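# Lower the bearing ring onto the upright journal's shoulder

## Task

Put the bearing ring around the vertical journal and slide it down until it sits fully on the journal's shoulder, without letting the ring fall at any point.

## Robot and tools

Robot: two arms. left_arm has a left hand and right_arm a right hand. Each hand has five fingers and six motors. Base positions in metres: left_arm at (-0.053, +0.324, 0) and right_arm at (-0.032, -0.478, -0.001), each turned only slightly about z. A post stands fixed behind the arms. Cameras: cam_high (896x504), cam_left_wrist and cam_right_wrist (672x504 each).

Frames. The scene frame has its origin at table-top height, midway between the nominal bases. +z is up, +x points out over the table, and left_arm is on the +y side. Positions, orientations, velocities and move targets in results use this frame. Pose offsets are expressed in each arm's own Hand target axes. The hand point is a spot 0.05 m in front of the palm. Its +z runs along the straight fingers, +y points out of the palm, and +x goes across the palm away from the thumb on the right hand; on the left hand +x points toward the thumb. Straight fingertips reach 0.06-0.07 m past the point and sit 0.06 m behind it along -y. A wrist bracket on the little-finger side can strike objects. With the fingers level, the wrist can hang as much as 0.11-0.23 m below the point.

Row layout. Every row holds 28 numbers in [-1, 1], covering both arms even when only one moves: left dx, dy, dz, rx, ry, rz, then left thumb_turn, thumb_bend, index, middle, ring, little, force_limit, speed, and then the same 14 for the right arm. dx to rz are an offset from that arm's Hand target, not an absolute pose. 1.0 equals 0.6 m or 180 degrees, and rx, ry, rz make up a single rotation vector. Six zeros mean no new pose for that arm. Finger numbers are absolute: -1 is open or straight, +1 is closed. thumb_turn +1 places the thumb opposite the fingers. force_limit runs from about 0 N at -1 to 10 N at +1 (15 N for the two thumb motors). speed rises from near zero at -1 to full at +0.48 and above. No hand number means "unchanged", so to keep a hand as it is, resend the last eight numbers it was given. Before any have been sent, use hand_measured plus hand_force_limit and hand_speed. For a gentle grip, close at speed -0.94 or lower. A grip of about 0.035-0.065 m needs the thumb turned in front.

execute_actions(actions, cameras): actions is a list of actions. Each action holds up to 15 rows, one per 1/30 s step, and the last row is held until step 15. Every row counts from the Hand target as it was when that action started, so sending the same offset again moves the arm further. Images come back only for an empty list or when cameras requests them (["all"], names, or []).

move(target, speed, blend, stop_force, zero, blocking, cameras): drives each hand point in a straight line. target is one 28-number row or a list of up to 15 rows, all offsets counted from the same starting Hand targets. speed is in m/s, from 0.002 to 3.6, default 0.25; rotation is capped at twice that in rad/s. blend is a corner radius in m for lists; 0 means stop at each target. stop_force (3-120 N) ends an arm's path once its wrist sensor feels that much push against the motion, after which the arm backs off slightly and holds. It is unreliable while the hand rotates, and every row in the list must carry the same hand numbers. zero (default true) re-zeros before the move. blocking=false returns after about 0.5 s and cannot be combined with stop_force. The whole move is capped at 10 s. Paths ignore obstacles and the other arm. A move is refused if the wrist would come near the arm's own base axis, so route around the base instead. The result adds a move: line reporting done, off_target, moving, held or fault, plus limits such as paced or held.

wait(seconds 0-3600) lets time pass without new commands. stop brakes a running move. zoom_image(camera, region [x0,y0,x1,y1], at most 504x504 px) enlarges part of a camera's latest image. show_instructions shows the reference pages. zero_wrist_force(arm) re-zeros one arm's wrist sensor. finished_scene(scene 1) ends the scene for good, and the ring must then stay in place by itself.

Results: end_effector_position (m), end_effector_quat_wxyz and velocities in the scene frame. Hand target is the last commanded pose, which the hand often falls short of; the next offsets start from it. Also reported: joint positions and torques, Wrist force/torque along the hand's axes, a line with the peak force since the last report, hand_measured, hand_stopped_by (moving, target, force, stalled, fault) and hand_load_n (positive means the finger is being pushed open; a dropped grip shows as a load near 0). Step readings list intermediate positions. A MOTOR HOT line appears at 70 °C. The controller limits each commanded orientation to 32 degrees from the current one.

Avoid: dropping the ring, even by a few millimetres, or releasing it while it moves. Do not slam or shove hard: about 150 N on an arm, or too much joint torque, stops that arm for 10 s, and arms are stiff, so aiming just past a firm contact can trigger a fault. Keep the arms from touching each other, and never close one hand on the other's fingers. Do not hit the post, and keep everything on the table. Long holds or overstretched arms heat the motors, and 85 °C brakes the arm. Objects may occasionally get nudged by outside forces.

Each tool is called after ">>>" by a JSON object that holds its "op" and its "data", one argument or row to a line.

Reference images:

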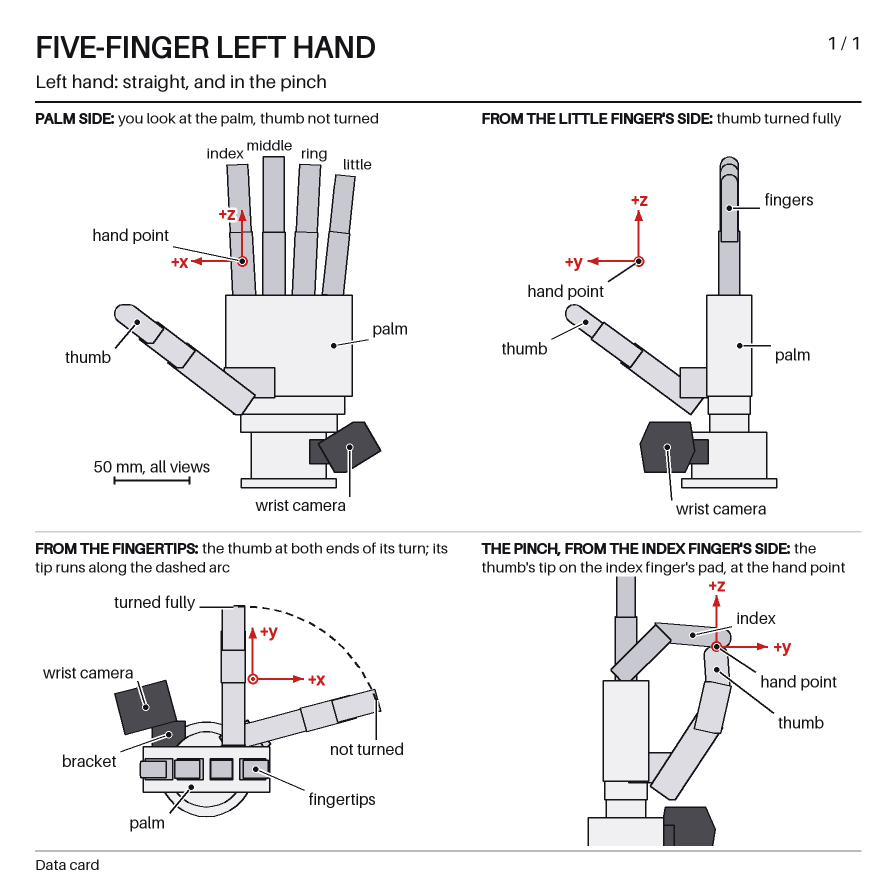

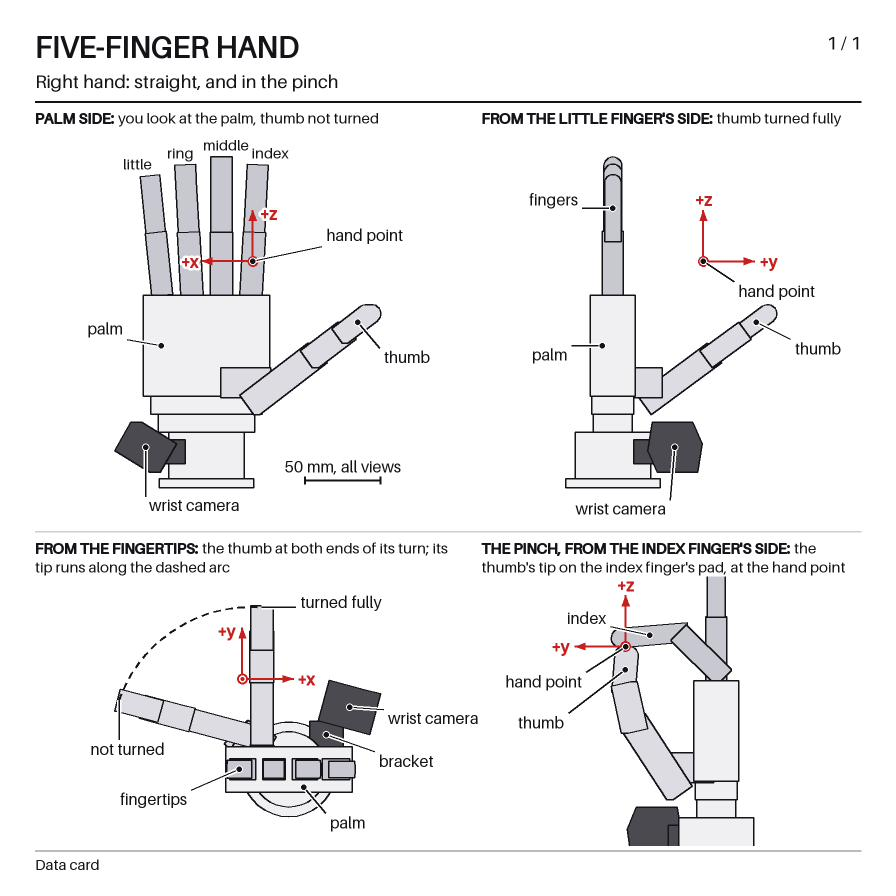

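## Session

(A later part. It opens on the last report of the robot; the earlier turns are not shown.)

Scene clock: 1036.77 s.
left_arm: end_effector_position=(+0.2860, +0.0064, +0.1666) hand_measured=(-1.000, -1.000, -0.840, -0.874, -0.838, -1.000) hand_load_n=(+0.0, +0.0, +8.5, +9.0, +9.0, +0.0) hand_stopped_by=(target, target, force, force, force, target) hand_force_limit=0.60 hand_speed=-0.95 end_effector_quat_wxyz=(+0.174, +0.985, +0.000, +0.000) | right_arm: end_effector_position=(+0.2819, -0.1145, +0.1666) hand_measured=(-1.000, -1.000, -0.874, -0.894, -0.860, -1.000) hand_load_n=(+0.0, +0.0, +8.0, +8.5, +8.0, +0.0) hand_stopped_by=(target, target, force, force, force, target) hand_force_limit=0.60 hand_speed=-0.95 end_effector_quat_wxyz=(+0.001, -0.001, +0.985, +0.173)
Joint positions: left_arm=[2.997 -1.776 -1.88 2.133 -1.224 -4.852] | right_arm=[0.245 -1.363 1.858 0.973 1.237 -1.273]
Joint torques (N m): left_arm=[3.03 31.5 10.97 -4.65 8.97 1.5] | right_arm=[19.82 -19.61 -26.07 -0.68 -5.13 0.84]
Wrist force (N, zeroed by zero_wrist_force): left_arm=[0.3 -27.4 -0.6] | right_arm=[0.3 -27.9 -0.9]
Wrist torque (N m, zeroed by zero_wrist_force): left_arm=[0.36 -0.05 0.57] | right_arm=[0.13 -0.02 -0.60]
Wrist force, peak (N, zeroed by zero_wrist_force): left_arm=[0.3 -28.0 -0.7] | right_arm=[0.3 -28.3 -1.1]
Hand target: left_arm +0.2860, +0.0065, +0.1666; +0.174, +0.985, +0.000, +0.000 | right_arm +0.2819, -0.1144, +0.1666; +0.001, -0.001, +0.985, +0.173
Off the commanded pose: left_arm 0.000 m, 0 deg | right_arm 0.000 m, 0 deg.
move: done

>>> {"op": "move", "data": {
  "target": [0.00834,-0.14874,-0.05426,0,0,0,-1,-1,-0.46,-0.46,-0.46,-1,0.6,-0.95,-0.00834,0.14886,0.05396,0,0,0,-1,-1,-0.46,-0.46,-0.46,-1,0.6,-0.95],
  "cameras": ["all"],
  "speed": 0.04
}}

>>> {"op": "zoom_image", "data": {
  "camera": "cam_high",
  "region": [380, 100, 560, 240]
}}

Scene clock: 1045.47 s.
left_arm: end_effector_position=(+0.2909, +0.1014, +0.1666) hand_measured=(-1.000, -1.000, -0.840, -0.874, -0.838, -1.000) hand_load_n=(+0.0, +0.0, +8.0, +9.0, +9.0, +0.0) hand_stopped_by=(target, target, force, force, force, target) hand_force_limit=0.60 hand_speed=-0.95 end_effector_quat_wxyz=(+0.174, +0.985, +0.000, +0.000) | right_arm: end_effector_position=(+0.2868, -0.0195, +0.1667) hand_measured=(-1.000, -1.000, -0.874, -0.894, -0.860, -1.000) hand_load_n=(+0.0, +0.0, +8.0, +8.0, +8.0, +0.0) hand_stopped_by=(target, target, force, force, force, target) hand_force_limit=0.60 hand_speed=-0.95 end_effector_quat_wxyz=(+0.001, -0.001, +0.985, +0.173)
Joint positions: left_arm=[3.302 -1.717 -1.985 2.068 -1.227 -4.527] | right_arm=[0.477 -1.217 1.642 0.967 1.27 -1.031]
Joint torques (N m): left_arm=[4.55 28.24 6.23 -6.85 4.24 1.43] | right_arm=[17.5 -27.06 -27.63 0.87 -4.36 1.47]
Wrist force (N, zeroed by zero_wrist_force): left_arm=[0.1 -26.9 -0.5] | right_arm=[0.4 -27.8 -0.7]
Wrist torque (N m, zeroed by zero_wrist_force): left_arm=[0.42 -0.01 0.55] | right_arm=[0.14 -0.04 -0.58]
Wrist force, peak (N, zeroed by zero_wrist_force): left_arm=[0.3 -28.6 -0.8] | right_arm=[0.4 -29.0 -1.2]
Hand target: left_arm +0.2909, +0.1014, +0.1666; +0.174, +0.985, +0.000, +0.000 | right_arm +0.2868, -0.0194, +0.1667; +0.001, -0.001, +0.985, +0.173
Off the commanded pose: left_arm 0.000 m, 0 deg | right_arm 0.000 m, 0 deg.
move: done

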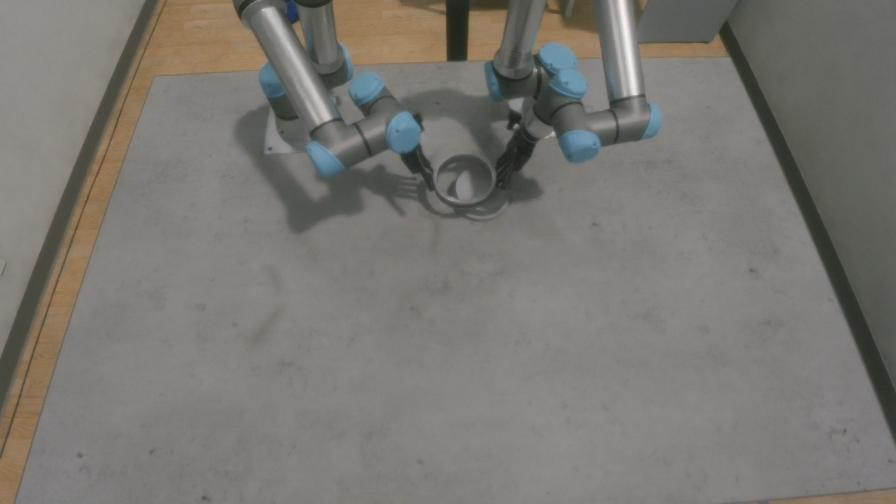

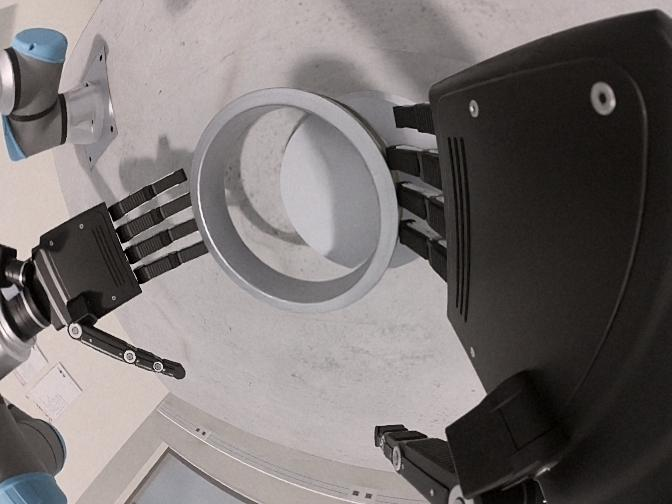

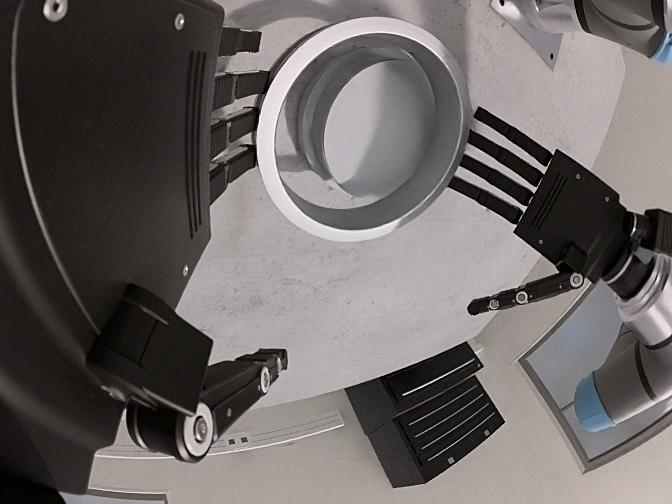

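Scaled by 2.800 from the camera's image (finer frame: 1280x720).

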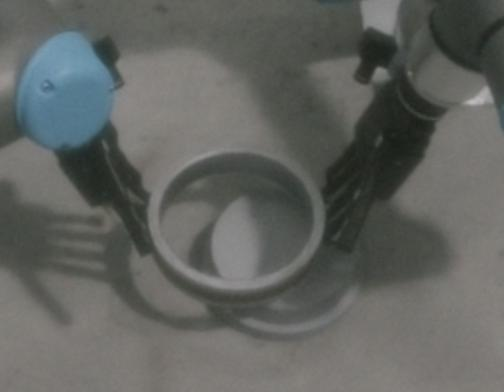

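>>> {"op": "move", "data": {
  "target": [0.00417,-0.0775,-0.02827,0,0,0,-1,-1,-0.46,-0.46,-0.46,-1,0.6,-0.95,-0.00417,0.07757,0.02822,0,0,0,-1,-1,-0.46,-0.46,-0.46,-1,0.6,-0.95],
  "cameras": ["all"],
  "speed": 0.03
}}

>>> {"op": "zoom_image", "data": {
  "camera": "cam_high",
  "region": [420, 120, 540, 240]
}}

>>> {"op": "zoom_image", "data": {
  "camera": "cam_left_wrist",
  "region": [170, 60, 430, 340]
}}

>>> {"op": "zoom_image", "data": {
  "camera": "cam_right_wrist",
  "region": [240, 0, 500, 260]
}}

Scene clock: 1057.17 s.
left_arm: end_effector_position=(+0.2934, +0.1509, +0.1666) hand_measured=(-1.000, -1.000, -0.840, -0.874, -0.838, -1.000) hand_load_n=(+0.0, +0.0, +8.5, +9.0, +9.0, +0.0) hand_stopped_by=(target, target, force, force, force, target) hand_force_limit=0.60 hand_speed=-0.95 end_effector_quat_wxyz=(+0.174, +0.985, +0.000, +0.000) | right_arm: end_effector_position=(+0.2893, +0.0301, +0.1667) hand_measured=(-1.000, -1.000, -0.874, -0.894, -0.860, -1.000) hand_load_n=(+0.0, -0.5, +8.0, +8.0, +8.0, +0.0) hand_stopped_by=(target, target, force, force, force, target) hand_force_limit=0.60 hand_speed=-0.95 end_effector_quat_wxyz=(+0.001, -0.001, +0.985, +0.173)
Joint positions: left_arm=[3.465 -1.709 -2.011 2.029 -1.242 -4.355] | right_arm=[0.572 -1.132 1.51 0.986 1.288 -0.933]
Joint torques (N m): left_arm=[4.64 26.3 4.31 -8.23 3.97 1.61] | right_arm=[19.81 -30.04 -28.31 0.02 -3.91 1.44]
Wrist force (N, zeroed by zero_wrist_force): left_arm=[0.0 -26.8 -0.4] | right_arm=[-0.2 -27.1 -0.6]
Wrist torque (N m, zeroed by zero_wrist_force): left_arm=[0.41 0.00 0.54] | right_arm=[0.20 0.05 -0.60]
Wrist force, peak (N, zeroed by zero_wrist_force): left_arm=[0.2 -27.7 -0.8] | right_arm=[0.2 -28.3 -1.2]
Hand target: left_arm +0.2934, +0.1509, +0.1666; +0.174, +0.985, +0.000, +0.000 | right_arm +0.2893, +0.0301, +0.1667; +0.001, -0.001, +0.985, +0.173
Off the commanded pose: left_arm 0.000 m, 0 deg | right_arm 0.000 m, 0 deg.
move: done

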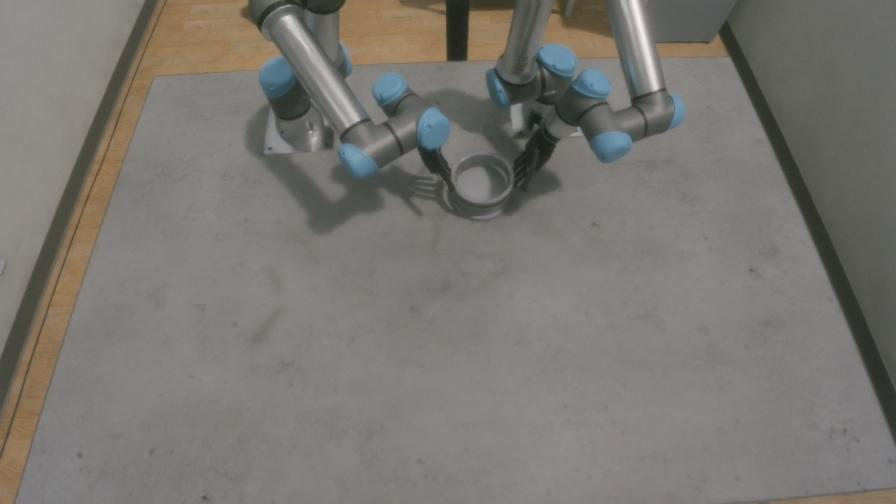

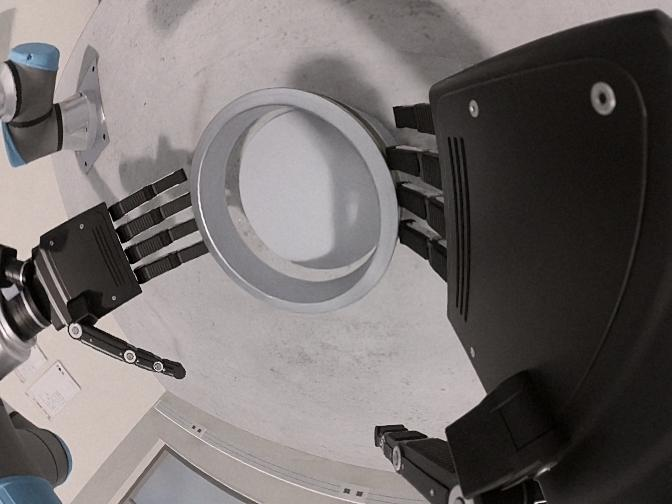

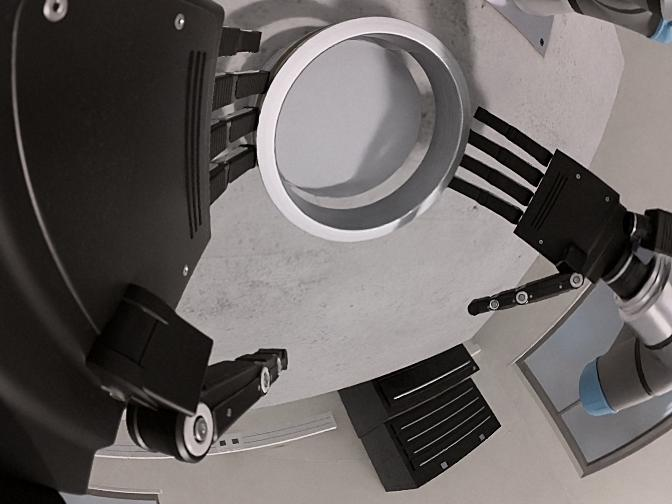

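Scaled by 4.200 from the camera's image (finer frame: 1280x720).

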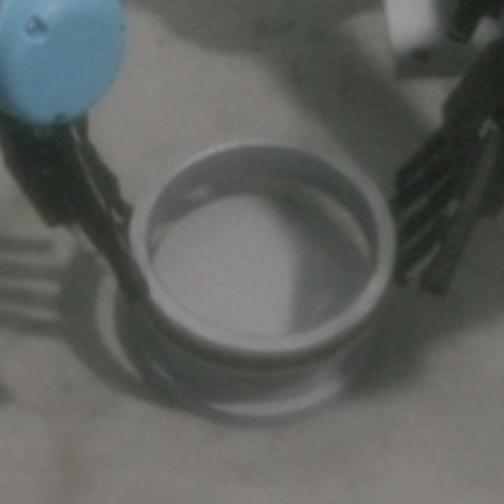

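Scaled by 1.800 from the camera's image (finer frame: 960x720).

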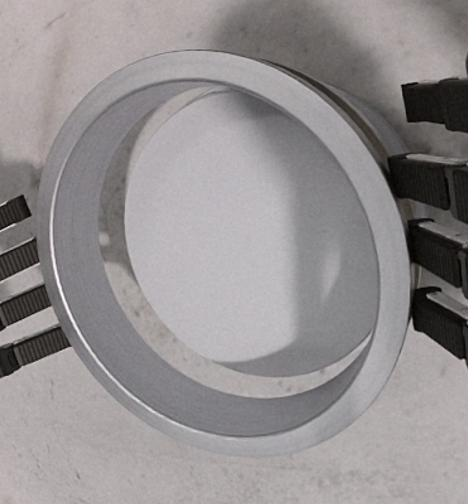

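Scaled by 1.938 from the camera's image (finer frame: 960x720).

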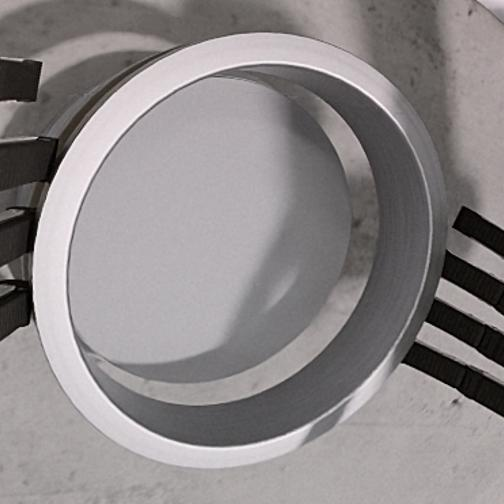

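>>> {"op": "move", "data": {
  "target": [0,-0.00857,0.02349,0,0,0,-1,-1,-0.46,-0.46,-0.46,-1,0.6,-0.95,0,-0.00855,0.0235,0,0,0,-1,-1,-0.46,-0.46,-0.46,-1,0.6,-0.95],
  "cameras": ["all"],
  "speed": 0.01,
  "stop_force": 5
}}

>>> {"op": "zoom_image", "data": {
  "camera": "cam_high",
  "region": [420, 120, 540, 240]
}}

>>> {"op": "zoom_image", "data": {
  "camera": "cam_left_wrist",
  "region": [170, 60, 430, 340]
}}

>>> {"op": "zoom_image", "data": {
  "camera": "cam_right_wrist",
  "region": [240, 0, 500, 260]
}}

Scene clock: 1072.57 s.
left_arm: end_effector_position=(+0.2934, +0.1510, +0.1516) hand_measured=(-1.000, -1.000, -0.840, -0.874, -0.838, -1.000) hand_load_n=(+0.0, +0.0, +8.0, +9.0, +9.0, +0.0) hand_stopped_by=(target, target, force, force, force, target) hand_force_limit=0.60 hand_speed=-0.95 end_effector_quat_wxyz=(+0.174, +0.985, +0.000, +0.000) | right_arm: end_effector_position=(+0.2893, +0.0301, +0.1517) hand_measured=(-1.000, -1.000, -0.874, -0.894, -0.860, -1.000) hand_load_n=(+0.0, +0.0, +8.0, +8.5, +8.0, +0.0) hand_stopped_by=(target, target, force, force, force, target) hand_force_limit=0.60 hand_speed=-0.95 end_effector_quat_wxyz=(+0.001, -0.001, +0.985, +0.173)
Joint positions: left_arm=[3.465 -1.731 -2.031 2.071 -1.242 -4.355] | right_arm=[0.572 -1.118 1.531 0.951 1.288 -0.933]
Joint torques (N m): left_arm=[3.26 11.51 4.2 -3.07 5.4 1.16] | right_arm=[-5.08 -31.29 -16.43 -2.9 -6.23 -0.29]
Wrist force (N, zeroed by zero_wrist_force): left_arm=[0.0 -26.9 -0.5] | right_arm=[0.1 -27.5 -0.9]
Wrist torque (N m, zeroed by zero_wrist_force): left_arm=[0.39 0.01 0.54] | right_arm=[0.15 0.02 -0.60]
Wrist force, peak (N, zeroed by zero_wrist_force): left_arm=[0.1 -27.7 -0.8] | right_arm=[0.2 -28.1 -1.0]
Hand target: left_arm +0.2934, +0.1510, +0.1516; +0.174, +0.985, +0.000, +0.000 | right_arm +0.2893, +0.0301, +0.1517; +0.001, -0.001, +0.985, +0.173
Off the commanded pose: left_arm 0.000 m, 0 deg | right_arm 0.000 m, 0 deg.
move: done

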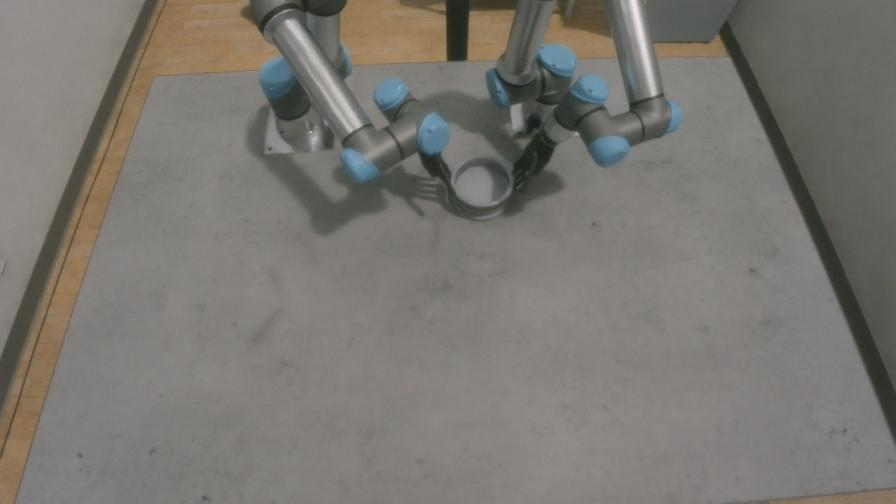

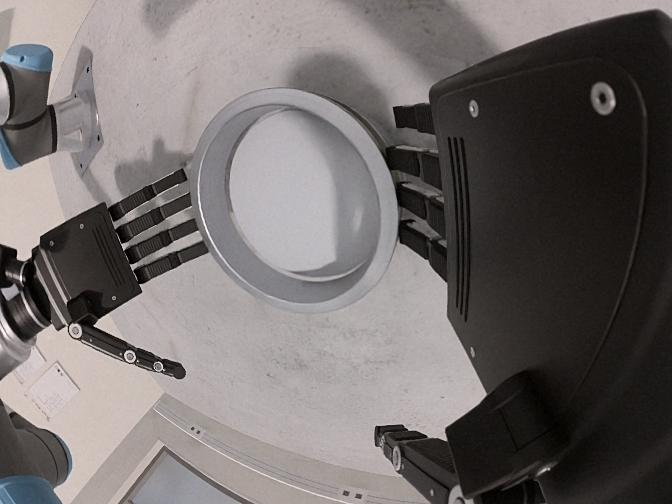

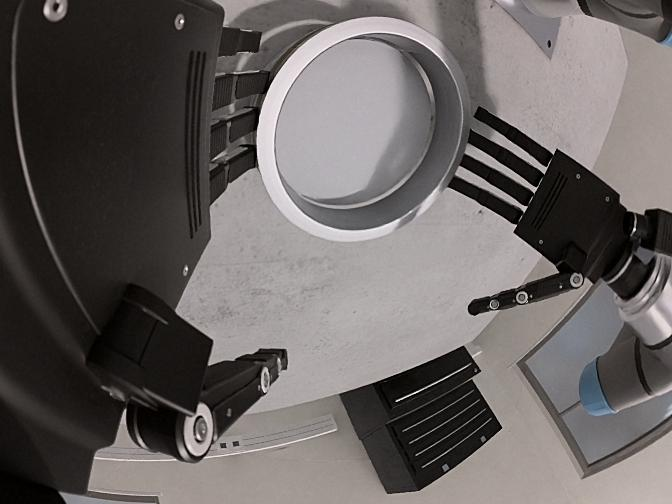

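Scaled by 4.200 from the camera's image (finer frame: 1280x720).

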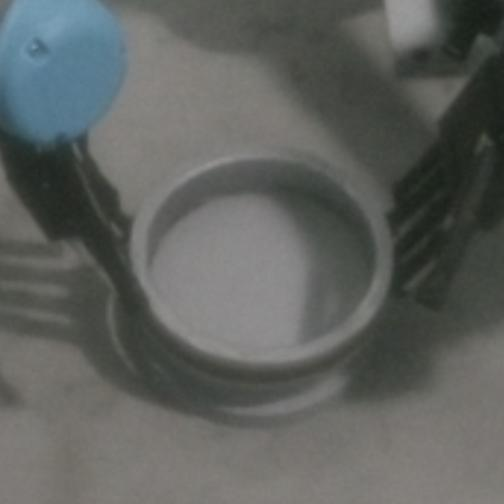

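Scaled by 1.800 from the camera's image (finer frame: 960x720).

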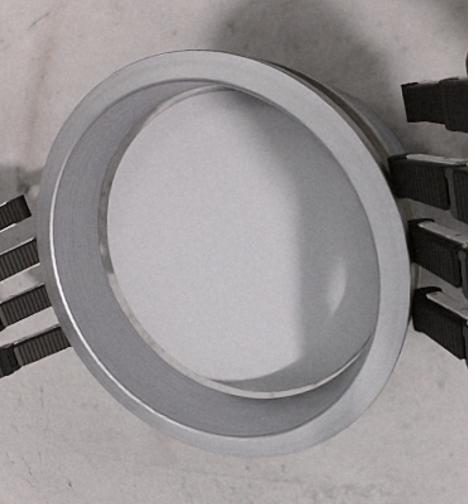

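Scaled by 1.938 from the camera's image (finer frame: 960x720).

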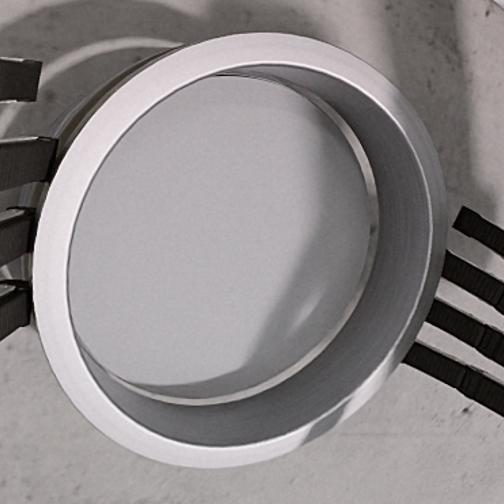

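>>> {"op": "move", "data": {
  "target": [0,-0.00286,0.00783,0,0,0,-1,-1,-0.46,-0.46,-0.46,-1,0.6,-0.95,0,-0.00285,0.00783,0,0,0,-1,-1,-0.46,-0.46,-0.46,-1,0.6,-0.95],
  "cameras": ["all"],
  "speed": 0.005,
  "stop_force": 4
}}

>>> {"op": "zoom_image", "data": {
  "camera": "cam_left_wrist",
  "region": [170, 60, 430, 340]
}}

>>> {"op": "zoom_image", "data": {
  "camera": "cam_right_wrist",
  "region": [240, 0, 500, 260]
}}

Scene clock: 1083.23 s.
left_arm: end_effector_position=(+0.2934, +0.1510, +0.1466) hand_measured=(-1.000, -1.000, -0.840, -0.874, -0.838, -1.000) hand_load_n=(+0.0, +0.0, +8.0, +8.5, +9.0, +0.0) hand_stopped_by=(target, target, force, force, force, target) hand_force_limit=0.60 hand_speed=-0.95 end_effector_quat_wxyz=(+0.174, +0.985, +0.000, +0.000) | right_arm: end_effector_position=(+0.2893, +0.0301, +0.1467) hand_measured=(-1.000, -1.000, -0.874, -0.894, -0.860, -1.000) hand_load_n=(+0.0, +0.0, +8.5, +8.0, +8.0, +0.0) hand_stopped_by=(target, target, force, force, force, target) hand_force_limit=0.60 hand_speed=-0.95 end_effector_quat_wxyz=(+0.001, -0.001, +0.985, +0.173)
Joint positions: left_arm=[3.465 -1.739 -2.037 2.085 -1.242 -4.355] | right_arm=[0.572 -1.113 1.538 0.94 1.288 -0.933]
Joint torques (N m): left_arm=[0.92 11.79 4.29 -2.94 8.05 0.46] | right_arm=[-5.13 -30.71 -15.59 -2.92 -7.05 -0.37]
Wrist force (N, zeroed by zero_wrist_force): left_arm=[0.1 -26.8 -0.6] | right_arm=[-0.1 -27.6 -0.6]
Wrist torque (N m, zeroed by zero_wrist_force): left_arm=[0.41 -0.01 0.54] | right_arm=[0.11 0.04 -0.62]
Wrist force, peak (N, zeroed by zero_wrist_force): left_arm=[0.2 -27.1 -0.4] | right_arm=[-0.1 -27.7 -0.7]
Hand target: left_arm +0.2934, +0.1510, +0.1466; +0.174, +0.985, +0.000, +0.000 | right_arm +0.2893, +0.0301, +0.1467; +0.001, -0.001, +0.985, +0.173
Off the commanded pose: left_arm 0.000 m, 0 deg | right_arm 0.000 m, 0 deg.
move: done

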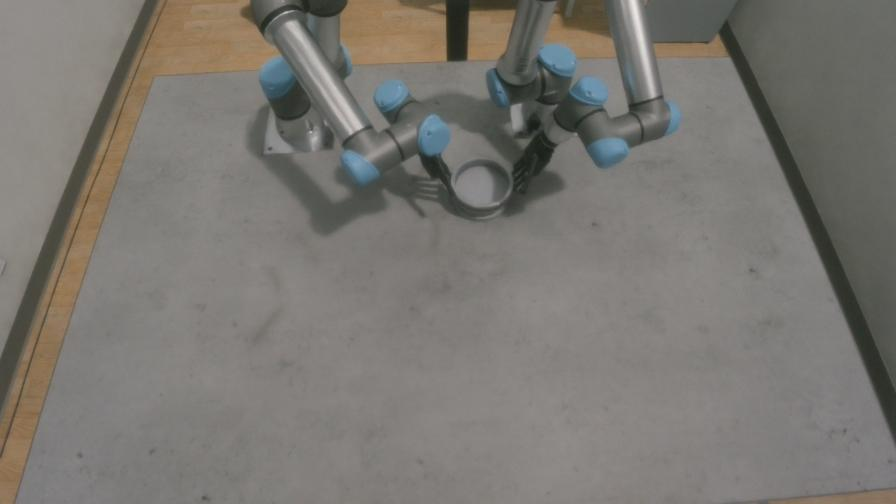

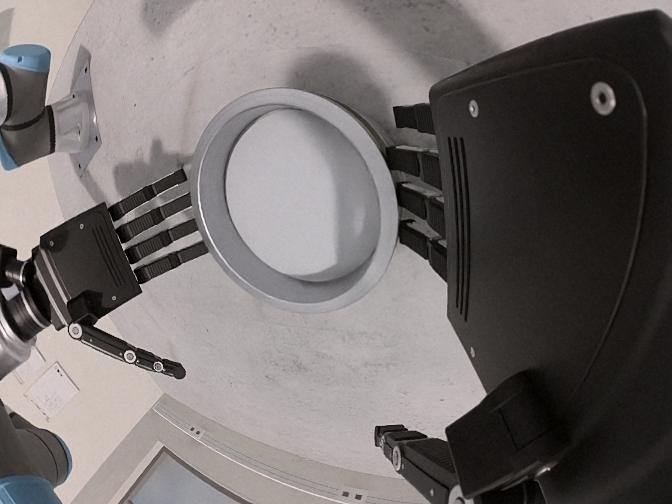

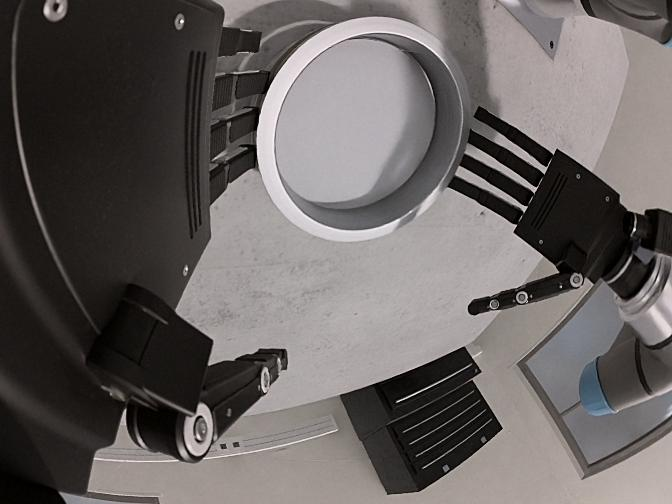

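Scaled by 1.800 from the camera's image (finer frame: 960x720).

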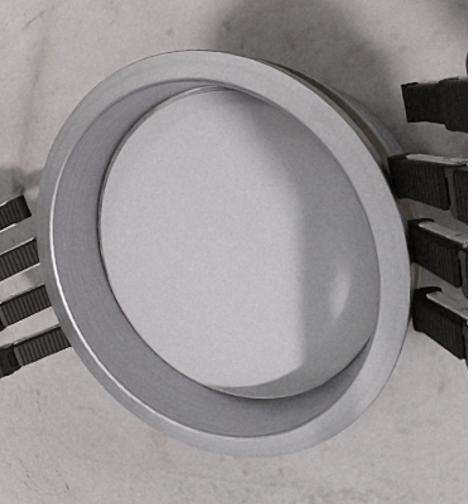

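Scaled by 1.938 from the camera's image (finer frame: 960x720).

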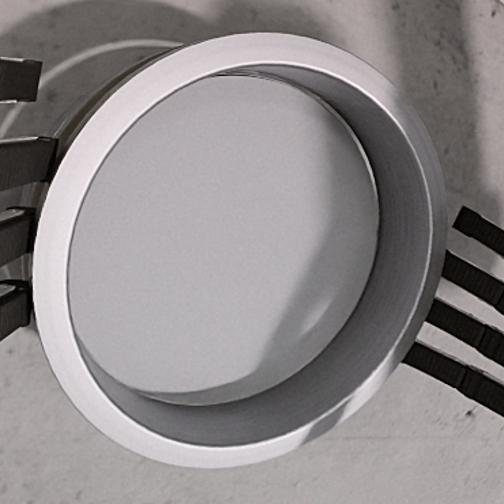

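>>> {"op": "move", "data": {
  "target": [0,-0.00343,0.0094,0,0,0,-1,-1,-0.46,-0.46,-0.46,-1,0.6,-0.95,0,-0.00342,0.0094,0,0,0,-1,-1,-0.46,-0.46,-0.46,-1,0.6,-0.95],
  "cameras": ["all"],
  "speed": 0.003,
  "stop_force": 3
}}

>>> {"op": "zoom_image", "data": {
  "camera": "cam_left_wrist",
  "region": [170, 60, 430, 340]
}}

>>> {"op": "zoom_image", "data": {
  "camera": "cam_right_wrist",
  "region": [240, 0, 500, 260]
}}

Scene clock: 1096.07 s.
left_arm: end_effector_position=(+0.2934, +0.1510, +0.1406) hand_measured=(-1.000, -1.000, -0.840, -0.874, -0.838, -1.000) hand_load_n=(+0.0, +0.0, +7.5, +8.5, +9.0, +0.0) hand_stopped_by=(target, target, force, force, force, target) hand_force_limit=0.60 hand_speed=-0.95 end_effector_quat_wxyz=(+0.174, +0.985, +0.000, +0.000) | right_arm: end_effector_position=(+0.2894, +0.0301, +0.1407) hand_measured=(-1.000, -1.000, -0.874, -0.894, -0.860, -1.000) hand_load_n=(+0.0, +0.0, +6.5, +7.5, +8.0, +0.0) hand_stopped_by=(target, target, force, force, force, target) hand_force_limit=0.60 hand_speed=-0.95 end_effector_quat_wxyz=(+0.001, -0.001, +0.985, +0.173)
Joint positions: left_arm=[3.465 -1.748 -2.045 2.102 -1.242 -4.355] | right_arm=[0.572 -1.107 1.545 0.926 1.288 -0.933]
Joint torques (N m): left_arm=[3.77 11.87 2.98 -3.13 7.43 1.51] | right_arm=[-6.46 -31.5 -15.12 -2.21 -7.04 -0.4]
Wrist force (N, zeroed by zero_wrist_force): left_arm=[1.5 -26.8 -1.4] | right_arm=[-1.8 -24.2 0.5]
Wrist torque (N m, zeroed by zero_wrist_force): left_arm=[0.45 -0.07 0.62] | right_arm=[0.10 0.06 -0.67]
Wrist force, peak (N, zeroed by zero_wrist_force): left_arm=[1.0 -27.9 -2.1] | right_arm=[-0.1 -27.6 -0.5]
Hand target: left_arm +0.2934, +0.1510, +0.1406; +0.174, +0.985, +0.000, +0.000 | right_arm +0.2894, +0.0301, +0.1407; +0.001, -0.001, +0.985, +0.173
Off the commanded pose: left_arm 0.000 m, 0 deg | right_arm 0.000 m, 0 deg.
move: done

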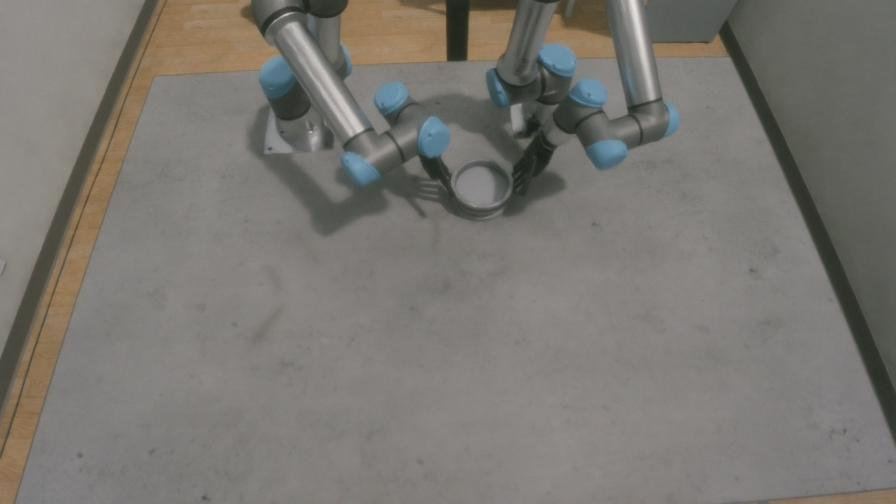

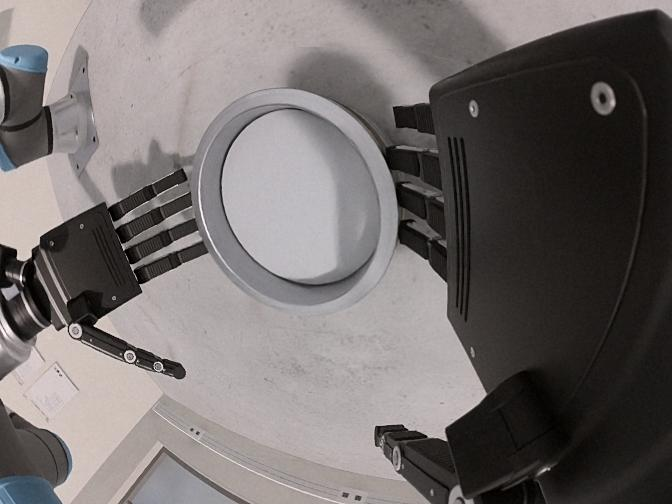

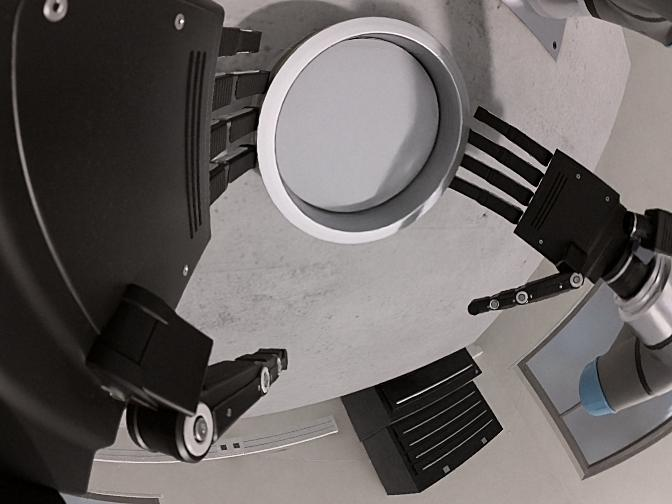

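Scaled by 1.800 from the camera's image (finer frame: 960x720).

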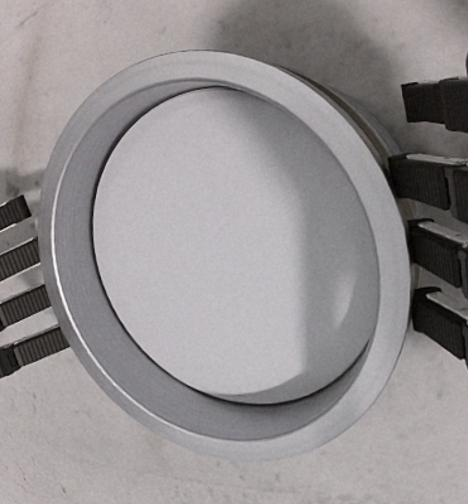

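Scaled by 1.938 from the camera's image (finer frame: 960x720).

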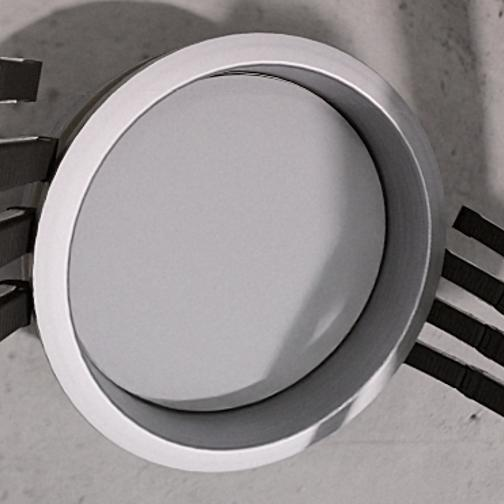

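>>> {"op": "move", "data": {
  "target": [0.00083,-0.00078,-0.00029,0,0,0,-1,-1,-0.46,-0.46,-0.46,-1,0.6,-0.95,-0.00083,0.00078,0.00028,0,0,0,-1,-1,-0.46,-0.46,-0.46,-1,0.6,-0.95],
  "cameras": [],
  "speed": 0.003
}}

Scene clock: 1107.20 s.
left_arm: end_effector_position=(+0.2939, +0.1514, +0.1406) hand_measured=(-1.000, -1.000, -0.840, -0.874, -0.838, -1.000) hand_load_n=(+0.0, +0.0, +7.5, +8.0, +8.5, +0.0) hand_stopped_by=(target, target, force, force, force, target) hand_force_limit=0.60 hand_speed=-0.95 end_effector_quat_wxyz=(+0.174, +0.985, +0.000, +0.000) | right_arm: end_effector_position=(+0.2899, +0.0305, +0.1407) hand_measured=(-1.000, -1.000, -0.874, -0.894, -0.860, -1.000) hand_load_n=(+0.0, -0.5, +7.5, +8.5, +8.0, -0.5) hand_stopped_by=(target, target, force, force, force, target) hand_force_limit=0.60 hand_speed=-0.95 end_effector_quat_wxyz=(+0.001, -0.001, +0.985, +0.173)
Joint positions: left_arm=[3.466 -1.749 -2.044 2.102 -1.242 -4.354] | right_arm=[0.572 -1.106 1.543 0.927 1.288 -0.933]
Joint torques (N m): left_arm=[5.41 12.36 18.04 -7.89 3.83 1.73] | right_arm=[18.27 -31.61 -27.88 -0.13 -5.57 1.41]
Wrist force (N, zeroed by zero_wrist_force): left_arm=[-1.5 -23.9 0.8] | right_arm=[1.2 -27.5 -0.5]
Wrist torque (N m, zeroed by zero_wrist_force): left_arm=[0.38 0.00 0.41] | right_arm=[0.06 0.03 -0.59]
Wrist force, peak (N, zeroed by zero_wrist_force): left_arm=[1.6 -27.1 -1.6] | right_arm=[1.2 -27.5 -0.5]
Hand target: left_arm +0.2939, +0.1515, +0.1406; +0.174, +0.985, +0.000, +0.000 | right_arm +0.2898, +0.0306, +0.1407; +0.001, -0.001, +0.985, +0.173
Off the commanded pose: left_arm 0.000 m, 0 deg | right_arm 0.000 m, 0 deg.
move: done

>>> {"op": "move", "data": {
  "target": [-0.00037,0.00035,0.00013,0,0,0,-1,-1,-0.46,-0.46,-0.46,-1,0.6,-0.95,0.00037,-0.00035,-0.00013,0,0,0,-1,-1,-0.46,-0.46,-0.46,-1,0.6,-0.95],
  "cameras": [],
  "speed": 0.003
}}

>>> {"op": "move", "data": {
  "target": [0,-0.00228,0.00626,0,0,0,-1,-1,-0.46,-0.46,-0.46,-1,0.6,-0.95,0,-0.00228,0.00627,0,0,0,-1,-1,-0.46,-0.46,-0.46,-1,0.6,-0.95],
  "cameras": [],
  "speed": 0.003,
  "stop_force": 5
}}

Scene clock: 1125.10 s.
left_arm: end_effector_position=(+0.2937, +0.1513, +0.1406) hand_measured=(-1.000, -1.000, -0.840, -0.874, -0.838, -1.000) hand_load_n=(+0.0, +0.0, +7.5, +8.5, +9.0, +0.0) hand_stopped_by=(target, target, force, force, force, target) hand_force_limit=0.60 hand_speed=-0.95 end_effector_quat_wxyz=(+0.174, +0.985, +0.000, +0.000) | right_arm: end_effector_position=(+0.2896, +0.0304, +0.1407) hand_measured=(-1.000, -1.000, -0.874, -0.894, -0.860, -1.000) hand_load_n=(+0.0, +0.0, +7.0, +8.0, +8.5, +0.0) hand_stopped_by=(target, target, force, force, force, target) hand_force_limit=0.60 hand_speed=-0.95 end_effector_quat_wxyz=(+0.001, -0.001, +0.985, +0.173)
Joint positions: left_arm=[3.466 -1.749 -2.044 2.102 -1.242 -4.355] | right_arm=[0.573 -1.106 1.544 0.926 1.288 -0.933]
Joint torques (N m): left_arm=[-15.65 27.59 3.19 -3.01 5.39 -1.25] | right_arm=[1.35 -44.15 -15.32 -2.7 -4.68 -0.32]
Wrist force (N, zeroed by zero_wrist_force): left_arm=[0.3 -25.9 -0.3] | right_arm=[-0.2 -26.4 -0.4]
Wrist torque (N m, zeroed by zero_wrist_force): left_arm=[0.33 -0.11 0.57] | right_arm=[0.12 0.06 -0.62]
Wrist force, peak (N, zeroed by zero_wrist_force): left_arm=[0.4 -26.1 0.0] | right_arm=[0.9 -28.9 -1.5]
Hand target: left_arm +0.2937, +0.1512, +0.1406; +0.174, +0.985, +0.000, +0.000 | right_arm +0.2896, +0.0304, +0.1407; +0.001, -0.001, +0.985, +0.173
Off the commanded pose: left_arm 0.000 m, 0 deg | right_arm 0.000 m, 0 deg.
move: done

Scene clock: 1127.17 s.
left_arm: end_effector_position=(+0.2937, +0.1512, +0.1366) hand_measured=(-1.000, -1.000, -0.840, -0.874, -0.838, -1.000) hand_load_n=(+0.0, +0.0, +8.0, +8.5, +9.0, +0.0) hand_stopped_by=(target, target, force, force, force, target) hand_force_limit=0.60 hand_speed=-0.95 end_effector_quat_wxyz=(+0.174, +0.985, +0.000, +0.000) | right_arm: end_effector_position=(+0.2896, +0.0304, +0.1367) hand_measured=(-1.000, -1.000, -0.874, -0.894, -0.860, -1.000) hand_load_n=(+0.0, +0.0, +7.0, +7.5, +8.5, +0.0) hand_stopped_by=(target, target, force, force, force, target) hand_force_limit=0.60 hand_speed=-0.95 end_effector_quat_wxyz=(+0.001, -0.001, +0.985, +0.173)
Joint positions: left_arm=[3.466 -1.755 -2.049 2.113 -1.242 -4.355] | right_arm=[0.572 -1.102 1.549 0.917 1.288 -0.933]
Joint torques (N m): left_arm=[-17.04 11.97 3.2 -2.84 8.09 -1.26] | right_arm=[-6.6 -31.58 -15.93 -2.55 -7.12 -0.61]
Wrist force (N, zeroed by zero_wrist_force): left_arm=[0.6 -25.3 -0.1] | right_arm=[-0.2 -25.9 0.0]
Wrist torque (N m, zeroed by zero_wrist_force): left_arm=[0.38 -0.12 0.57] | right_arm=[0.14 0.02 -0.61]
Wrist force, peak (N, zeroed by zero_wrist_force): left_arm=[0.3 -26.1 -0.4] | right_arm=[-0.4 -26.7 -0.1]
Hand target: left_arm +0.2937, +0.1512, +0.1366; +0.174, +0.985, +0.000, +0.000 | right_arm +0.2896, +0.0304, +0.1367; +0.001, -0.001, +0.985, +0.173
Off the commanded pose: left_arm 0.000 m, 0 deg | right_arm 0.000 m, 0 deg.
move: done

>>> {"op": "move", "data": {
  "target": [0,-0.00571,0.01566,0,0,0,-1,-1,-0.46,-0.46,-0.46,-1,0.6,-0.95,0,-0.0057,0.01567,0,0,0,-1,-1,-0.46,-0.46,-0.46,-1,0.6,-0.95],
  "cameras": ["all"],
  "speed": 0.004,
  "stop_force": 5
}}

Scene clock: 1138.80 s.
left_arm: end_effector_position=(+0.2937, +0.1512, +0.1266) hand_measured=(-1.000, -1.000, -0.840, -0.874, -0.838, -1.000) hand_load_n=(+0.0, +0.0, +7.5, +8.0, +9.0, +0.0) hand_stopped_by=(target, target, force, force, force, target) hand_force_limit=0.60 hand_speed=-0.95 end_effector_quat_wxyz=(+0.174, +0.985, +0.000, +0.000) | right_arm: end_effector_position=(+0.2897, +0.0304, +0.1267) hand_measured=(-1.000, -1.000, -0.874, -0.894, -0.860, -1.000) hand_load_n=(+0.0, +0.0, +7.0, +8.0, +8.0, +0.0) hand_stopped_by=(target, target, force, force, force, target) hand_force_limit=0.60 hand_speed=-0.95 end_effector_quat_wxyz=(+0.001, -0.001, +0.985, +0.173)
Joint positions: left_arm=[3.466 -1.772 -2.061 2.142 -1.242 -4.355] | right_arm=[0.572 -1.092 1.561 0.895 1.288 -0.933]
Joint torques (N m): left_arm=[-13.6 11.78 1.42 -3.34 7.26 -0.39] | right_arm=[-5.3 -31.25 -13.92 -2.32 -7.08 -0.88]
Wrist force (N, zeroed by zero_wrist_force): left_arm=[3.5 -25.3 -2.2] | right_arm=[-3.4 -25.9 -2.3]
Wrist torque (N m, zeroed by zero_wrist_force): left_arm=[0.47 -0.13 0.70] | right_arm=[0.22 0.17 -0.78]
Wrist force, peak (N, zeroed by zero_wrist_force): left_arm=[0.8 -25.9 0.0] | right_arm=[-1.9 -26.6 -1.2]
Hand target: left_arm +0.2937, +0.1512, +0.1266; +0.174, +0.985, +0.000, +0.000 | right_arm +0.2897, +0.0304, +0.1267; +0.001, -0.001, +0.985, +0.173
Off the commanded pose: left_arm 0.000 m, 0 deg | right_arm 0.000 m, 0 deg.
move: done

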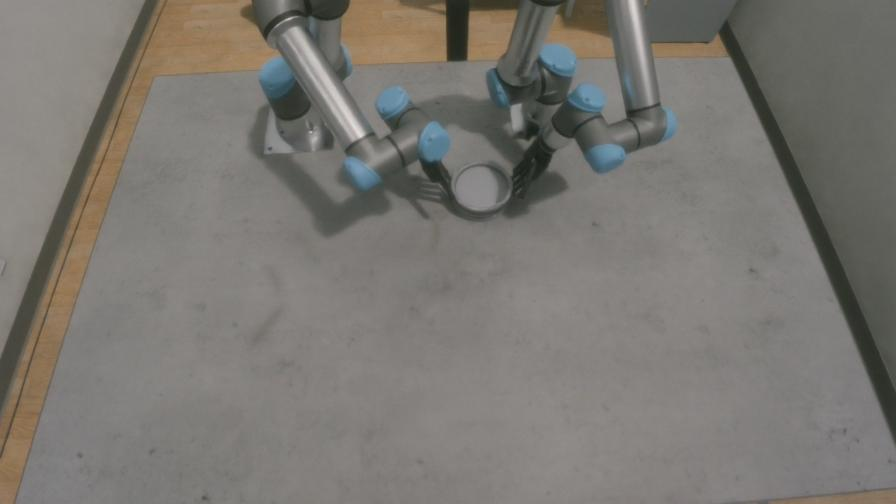

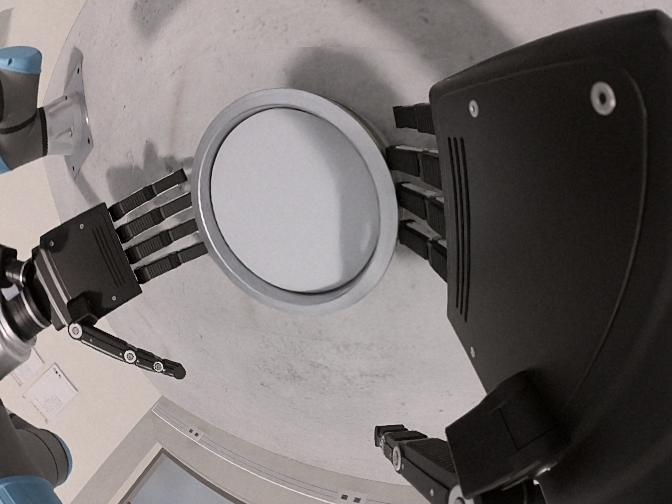

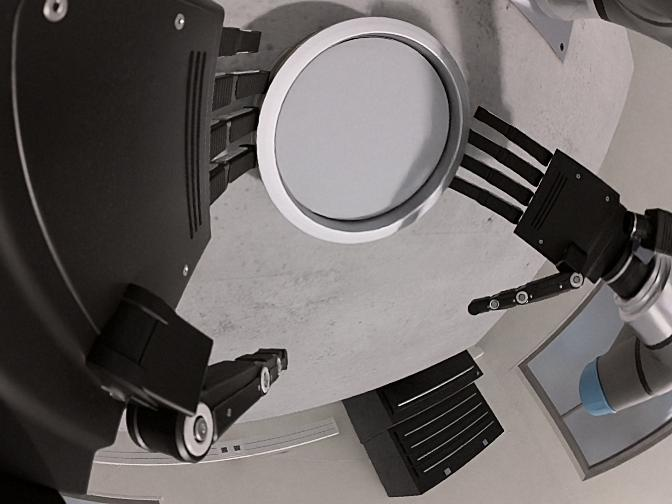

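>>> {"op": "move", "data": {
  "target": [0.00067,0,0,0,0,0,-1,-1,-0.46,-0.46,-0.46,-1,0.6,-0.95,-0.00067,0,0,0,0,0,-1,-1,-0.46,-0.46,-0.46,-1,0.6,-0.95],
  "cameras": [],
  "speed": 0.003
}}

Scene clock: 1149.00 s.
left_arm: end_effector_position=(+0.2941, +0.1512, +0.1266) hand_measured=(-1.000, -1.000, -0.840, -0.874, -0.838, -1.000) hand_load_n=(+0.0, +0.0, +7.5, +8.0, +8.5, +0.0) hand_stopped_by=(target, target, force, force, force, target) hand_force_limit=0.60 hand_speed=-0.95 end_effector_quat_wxyz=(+0.174, +0.985, +0.000, +0.000) | right_arm: end_effector_position=(+0.2900, +0.0304, +0.1267) hand_measured=(-1.000, -1.000, -0.874, -0.894, -0.860, -1.000) hand_load_n=(+0.0, +0.0, +7.0, +8.0, +8.0, +0.0) hand_stopped_by=(target, target, force, force, force, target) hand_force_limit=0.60 hand_speed=-0.95 end_effector_quat_wxyz=(+0.001, -0.001, +0.985, +0.173)
Joint positions: left_arm=[3.465 -1.773 -2.059 2.142 -1.242 -4.355] | right_arm=[0.572 -1.091 1.56 0.895 1.288 -0.934]
Joint torques (N m): left_arm=[-16.01 13.76 19.05 -7.11 8.05 -1.3] | right_arm=[-7.53 -32.62 -29.21 -0.2 -6.65 -1.33]
Wrist force (N, zeroed by zero_wrist_force): left_arm=[-3.8 -25.2 0.5] | right_arm=[3.9 -25.7 0.5]
Wrist torque (N m, zeroed by zero_wrist_force): left_arm=[0.31 -0.09 0.38] | right_arm=[0.05 -0.01 -0.35]
Wrist force, peak (N, zeroed by zero_wrist_force): left_arm=[3.3 -25.5 -1.9] | right_arm=[-3.4 -26.2 -2.3]
Hand target: left_arm +0.2941, +0.1512, +0.1266; +0.174, +0.985, +0.000, +0.000 | right_arm +0.2901, +0.0304, +0.1267; +0.001, -0.001, +0.985, +0.173
Off the commanded pose: left_arm 0.000 m, 0 deg | right_arm 0.000 m, 0 deg.
move: done


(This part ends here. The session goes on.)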